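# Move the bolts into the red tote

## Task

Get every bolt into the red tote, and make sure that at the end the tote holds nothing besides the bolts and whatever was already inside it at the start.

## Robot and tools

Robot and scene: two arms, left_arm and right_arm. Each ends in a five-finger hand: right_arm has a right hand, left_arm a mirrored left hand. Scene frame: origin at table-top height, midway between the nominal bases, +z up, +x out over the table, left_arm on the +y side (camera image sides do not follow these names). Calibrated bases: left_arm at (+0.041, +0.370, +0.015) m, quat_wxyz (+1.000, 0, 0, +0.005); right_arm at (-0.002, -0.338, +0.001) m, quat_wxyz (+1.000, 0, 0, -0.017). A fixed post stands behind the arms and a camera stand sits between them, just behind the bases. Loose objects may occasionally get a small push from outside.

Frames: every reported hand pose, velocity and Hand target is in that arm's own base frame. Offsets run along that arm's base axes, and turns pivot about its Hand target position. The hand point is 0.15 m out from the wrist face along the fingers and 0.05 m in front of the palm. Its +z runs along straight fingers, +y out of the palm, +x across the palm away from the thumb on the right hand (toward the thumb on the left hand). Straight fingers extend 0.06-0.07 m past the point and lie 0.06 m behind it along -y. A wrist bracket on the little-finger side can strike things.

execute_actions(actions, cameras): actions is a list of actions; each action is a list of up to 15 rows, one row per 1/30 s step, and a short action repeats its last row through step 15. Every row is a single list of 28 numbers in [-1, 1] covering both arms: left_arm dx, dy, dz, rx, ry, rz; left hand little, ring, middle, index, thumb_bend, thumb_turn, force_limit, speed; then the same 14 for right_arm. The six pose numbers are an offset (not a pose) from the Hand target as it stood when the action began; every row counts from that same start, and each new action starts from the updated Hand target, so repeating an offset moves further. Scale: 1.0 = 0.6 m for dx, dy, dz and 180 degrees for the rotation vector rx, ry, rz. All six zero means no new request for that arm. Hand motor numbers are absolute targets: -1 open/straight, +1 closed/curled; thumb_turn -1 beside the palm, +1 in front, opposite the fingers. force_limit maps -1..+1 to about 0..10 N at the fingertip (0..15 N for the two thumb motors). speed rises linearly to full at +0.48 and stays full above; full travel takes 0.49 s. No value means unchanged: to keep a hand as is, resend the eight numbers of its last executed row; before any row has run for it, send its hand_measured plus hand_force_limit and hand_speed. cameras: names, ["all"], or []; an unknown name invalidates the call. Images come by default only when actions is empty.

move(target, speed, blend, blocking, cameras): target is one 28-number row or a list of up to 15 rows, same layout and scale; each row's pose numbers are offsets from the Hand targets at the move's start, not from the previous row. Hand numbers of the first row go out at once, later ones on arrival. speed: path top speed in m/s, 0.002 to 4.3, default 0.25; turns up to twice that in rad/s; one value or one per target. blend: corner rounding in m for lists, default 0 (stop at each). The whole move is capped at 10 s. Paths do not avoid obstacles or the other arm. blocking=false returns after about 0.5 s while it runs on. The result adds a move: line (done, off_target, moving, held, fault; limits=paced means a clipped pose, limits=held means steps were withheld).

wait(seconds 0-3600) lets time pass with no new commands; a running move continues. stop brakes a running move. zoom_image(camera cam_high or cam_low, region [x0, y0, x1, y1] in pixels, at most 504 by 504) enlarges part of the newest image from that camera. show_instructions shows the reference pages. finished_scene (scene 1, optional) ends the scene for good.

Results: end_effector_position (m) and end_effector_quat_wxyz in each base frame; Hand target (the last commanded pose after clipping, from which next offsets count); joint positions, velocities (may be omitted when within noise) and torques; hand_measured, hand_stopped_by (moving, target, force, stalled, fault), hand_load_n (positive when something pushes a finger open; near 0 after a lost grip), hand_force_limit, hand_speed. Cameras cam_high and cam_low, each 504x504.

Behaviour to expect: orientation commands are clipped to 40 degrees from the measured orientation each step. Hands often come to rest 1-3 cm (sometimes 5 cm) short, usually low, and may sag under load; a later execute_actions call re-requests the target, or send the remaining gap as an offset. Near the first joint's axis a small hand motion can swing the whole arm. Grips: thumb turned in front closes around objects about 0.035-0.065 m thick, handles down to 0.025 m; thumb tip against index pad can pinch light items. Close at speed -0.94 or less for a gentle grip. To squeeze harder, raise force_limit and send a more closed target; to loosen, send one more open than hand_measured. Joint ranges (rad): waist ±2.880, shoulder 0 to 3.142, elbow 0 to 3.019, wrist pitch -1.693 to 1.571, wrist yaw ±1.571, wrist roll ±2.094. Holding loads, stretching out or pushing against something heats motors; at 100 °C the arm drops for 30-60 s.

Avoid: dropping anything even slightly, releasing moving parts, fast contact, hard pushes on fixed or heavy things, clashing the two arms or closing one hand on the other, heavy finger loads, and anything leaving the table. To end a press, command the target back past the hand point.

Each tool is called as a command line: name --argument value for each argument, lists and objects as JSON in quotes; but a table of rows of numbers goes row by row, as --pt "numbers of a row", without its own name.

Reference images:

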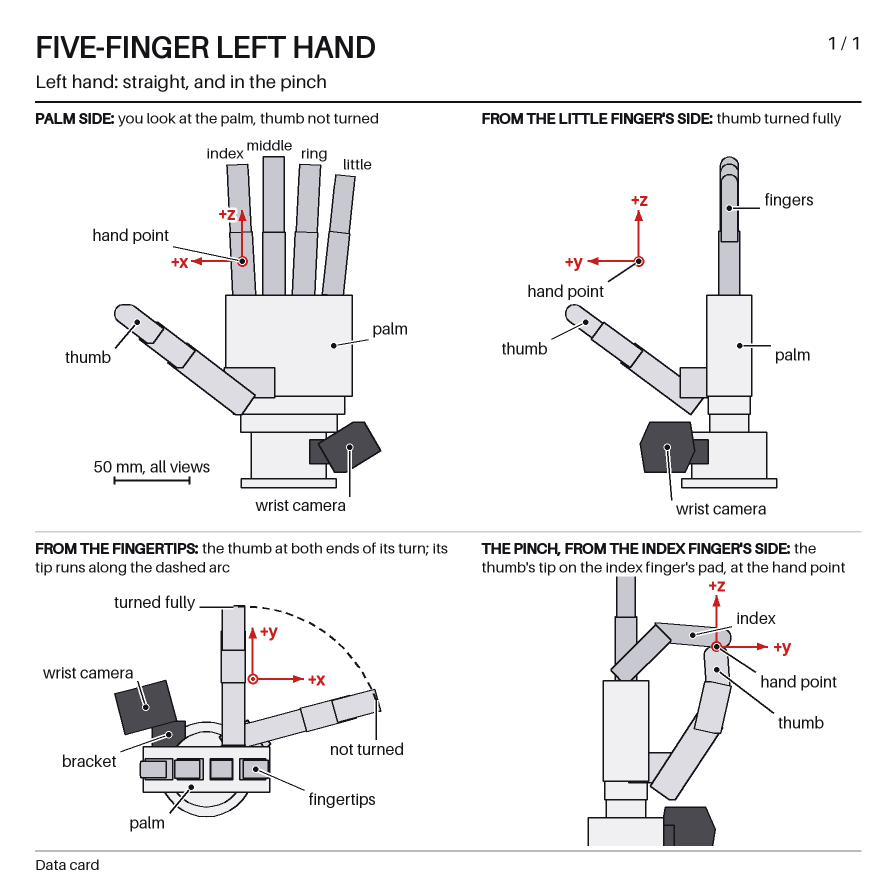

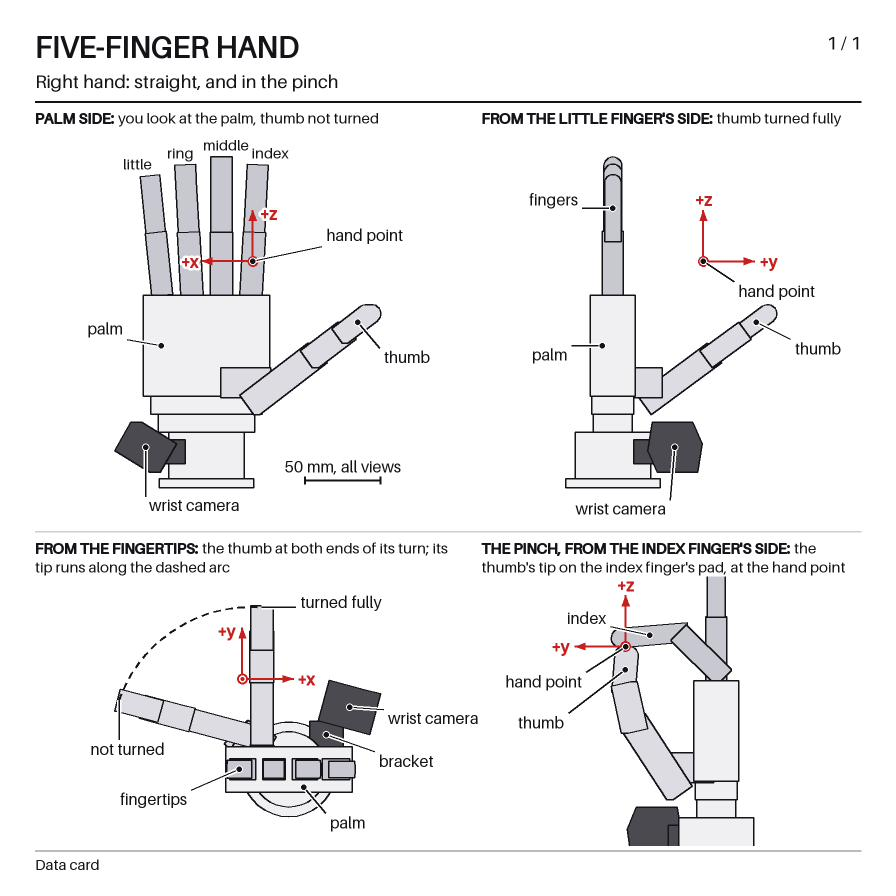

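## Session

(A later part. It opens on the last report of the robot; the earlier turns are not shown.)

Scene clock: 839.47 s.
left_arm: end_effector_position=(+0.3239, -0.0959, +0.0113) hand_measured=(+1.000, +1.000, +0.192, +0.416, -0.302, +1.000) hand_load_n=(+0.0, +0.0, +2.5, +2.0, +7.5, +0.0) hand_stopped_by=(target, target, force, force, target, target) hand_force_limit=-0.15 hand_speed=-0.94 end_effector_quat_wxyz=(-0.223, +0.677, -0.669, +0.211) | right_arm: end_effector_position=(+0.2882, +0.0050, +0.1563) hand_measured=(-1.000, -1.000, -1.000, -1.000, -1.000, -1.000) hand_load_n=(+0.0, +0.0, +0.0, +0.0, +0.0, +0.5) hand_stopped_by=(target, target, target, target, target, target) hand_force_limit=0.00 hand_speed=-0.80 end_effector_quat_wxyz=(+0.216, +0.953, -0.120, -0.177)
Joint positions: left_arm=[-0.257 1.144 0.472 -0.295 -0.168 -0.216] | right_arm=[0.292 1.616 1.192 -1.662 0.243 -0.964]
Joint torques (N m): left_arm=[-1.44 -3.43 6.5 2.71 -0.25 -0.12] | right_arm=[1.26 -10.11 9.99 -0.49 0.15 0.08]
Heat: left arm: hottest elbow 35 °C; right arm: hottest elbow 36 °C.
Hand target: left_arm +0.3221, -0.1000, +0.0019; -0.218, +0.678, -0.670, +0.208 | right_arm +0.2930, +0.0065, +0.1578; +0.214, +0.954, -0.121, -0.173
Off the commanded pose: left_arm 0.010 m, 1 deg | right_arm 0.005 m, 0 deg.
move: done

Touching the floor (loads changed). Release and rise.

move --target '[0,0,0.0002,0,0,0,1,1,0.1,0.1,-0.45,1,0,-0.85,0,0,0,0,0,0,-1,-1,-1,-1,-1,-1,0,-0.8]' --speed 0.03 --cameras '["cam_low"]'

move --target '[0,0,0.3,0,0,0,1,1,-0.1,-0.1,-0.45,1,0,-0.6,0,0,0,0,0,0,-1,-1,-1,-1,-1,-1,0,-0.8]' --speed 0.1 --cameras '["all"]'

zoom_image --camera "cam_high" --region '[280, 300, 450, 460]'

zoom_image --camera "cam_low" --region '[50, 150, 220, 320]'

Scene clock: 845.20 s.
left_arm: end_effector_position=(+0.3246, -0.0961, +0.0117) hand_measured=(+1.000, +1.000, +0.102, +0.100, -0.450, +1.000) hand_load_n=(+0.0, +0.0, -6.5, +0.0, +0.0, +0.0) hand_stopped_by=(target, target, target, target, target, target) hand_force_limit=0.00 hand_speed=-0.85 end_effector_quat_wxyz=(-0.224, +0.677, -0.669, +0.212) | right_arm: end_effector_position=(+0.2882, +0.0050, +0.1563) hand_measured=(-1.000, -1.000, -1.000, -1.000, -1.000, -1.000) hand_load_n=(+0.0, +0.0, +0.0, +0.0, +0.0, +0.0) hand_stopped_by=(target, target, target, target, target, target) hand_force_limit=0.00 hand_speed=-0.80 end_effector_quat_wxyz=(+0.216, +0.953, -0.120, -0.177)
Joint positions: left_arm=[-0.257 1.144 0.472 -0.292 -0.168 -0.216] | right_arm=[0.292 1.616 1.192 -1.662 0.243 -0.964]
Joint torques (N m): left_arm=[-1.44 -3.49 6.53 2.55 -0.24 -0.12] | right_arm=[1.2 -9.82 9.95 -0.46 0.15 0.1]
Heat: left arm: hottest elbow 35 °C; right arm: hottest elbow 36 °C.
Hand target: left_arm +0.3221, -0.0999, +0.0021; -0.218, +0.679, -0.670, +0.208 | right_arm +0.2930, +0.0065, +0.1578; +0.214, +0.954, -0.121, -0.173
Off the commanded pose: left_arm 0.011 m, 1 deg | right_arm 0.005 m, 0 deg.
move: off_target (left_arm)

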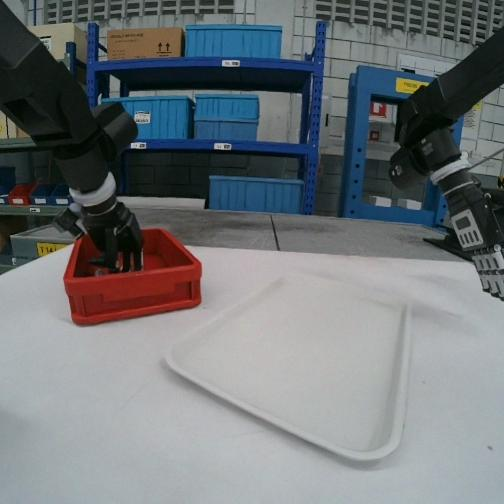

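Scene clock: 847.57 s.
left_arm: end_effector_position=(+0.3157, -0.0953, +0.1648) hand_measured=(+1.000, +1.000, -0.100, -0.100, -0.450, +1.000) hand_load_n=(+0.0, +0.0, +0.0, +0.0, +0.0, +0.0) hand_stopped_by=(target, target, target, target, target, target) hand_force_limit=0.00 hand_speed=-0.60 end_effector_quat_wxyz=(-0.212, +0.680, -0.674, +0.194) | right_arm: end_effector_position=(+0.2882, +0.0050, +0.1563) hand_measured=(-1.000, -1.000, -1.000, -1.000, -1.000, -1.000) hand_load_n=(+0.0, +0.0, +0.0, +0.0, +0.0, +0.0) hand_stopped_by=(target, target, target, target, target, target) hand_force_limit=0.00 hand_speed=-0.80 end_effector_quat_wxyz=(+0.216, +0.953, -0.120, -0.177)
Joint positions: left_arm=[-0.261 0.93 0.795 -0.875 -0.168 -0.221] | right_arm=[0.292 1.616 1.192 -1.662 0.243 -0.964]
Joint torques (N m): left_arm=[-1.2 -5.07 11.15 1.17 -0.25 -0.07] | right_arm=[1.2 -9.93 9.96 -0.57 0.11 0.1]
Heat: left arm: hottest elbow 35 °C; right arm: hottest elbow 36 °C.
Hand target: left_arm +0.3222, -0.1000, +0.1821; -0.218, +0.678, -0.670, +0.208 | right_arm +0.2930, +0.0065, +0.1578; +0.214, +0.954, -0.121, -0.173
Off the commanded pose: left_arm 0.019 m, 2 deg | right_arm 0.005 m, 0 deg.
move: off_target (left_arm)

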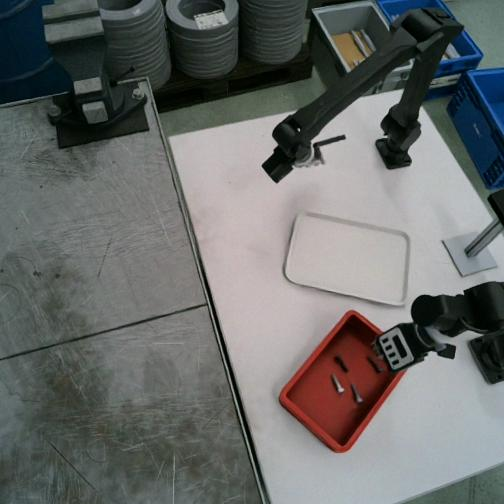

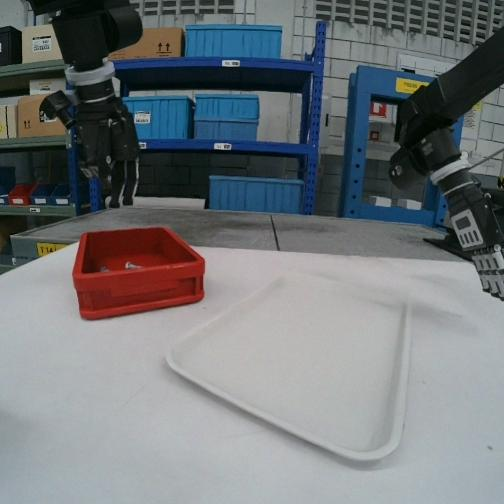

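Scaled by 2.965 from the camera's image (finer frame: 720x720).

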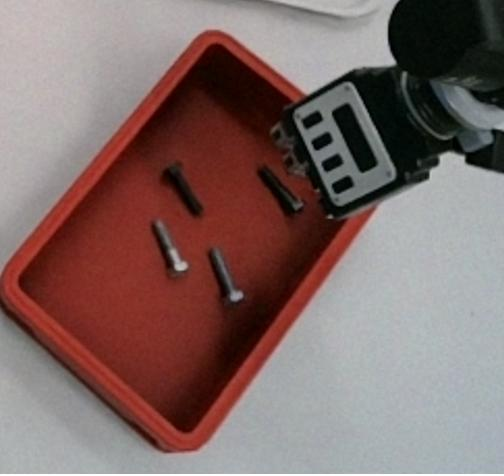

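Scaled by 2.965 from the camera's image (finer frame: 720x720).

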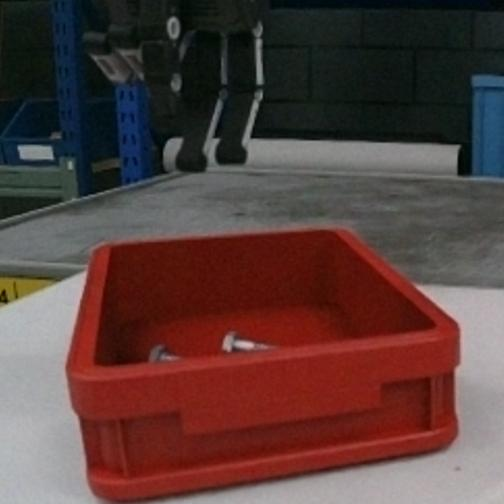

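finished_scene

The scene is finished: the task was done.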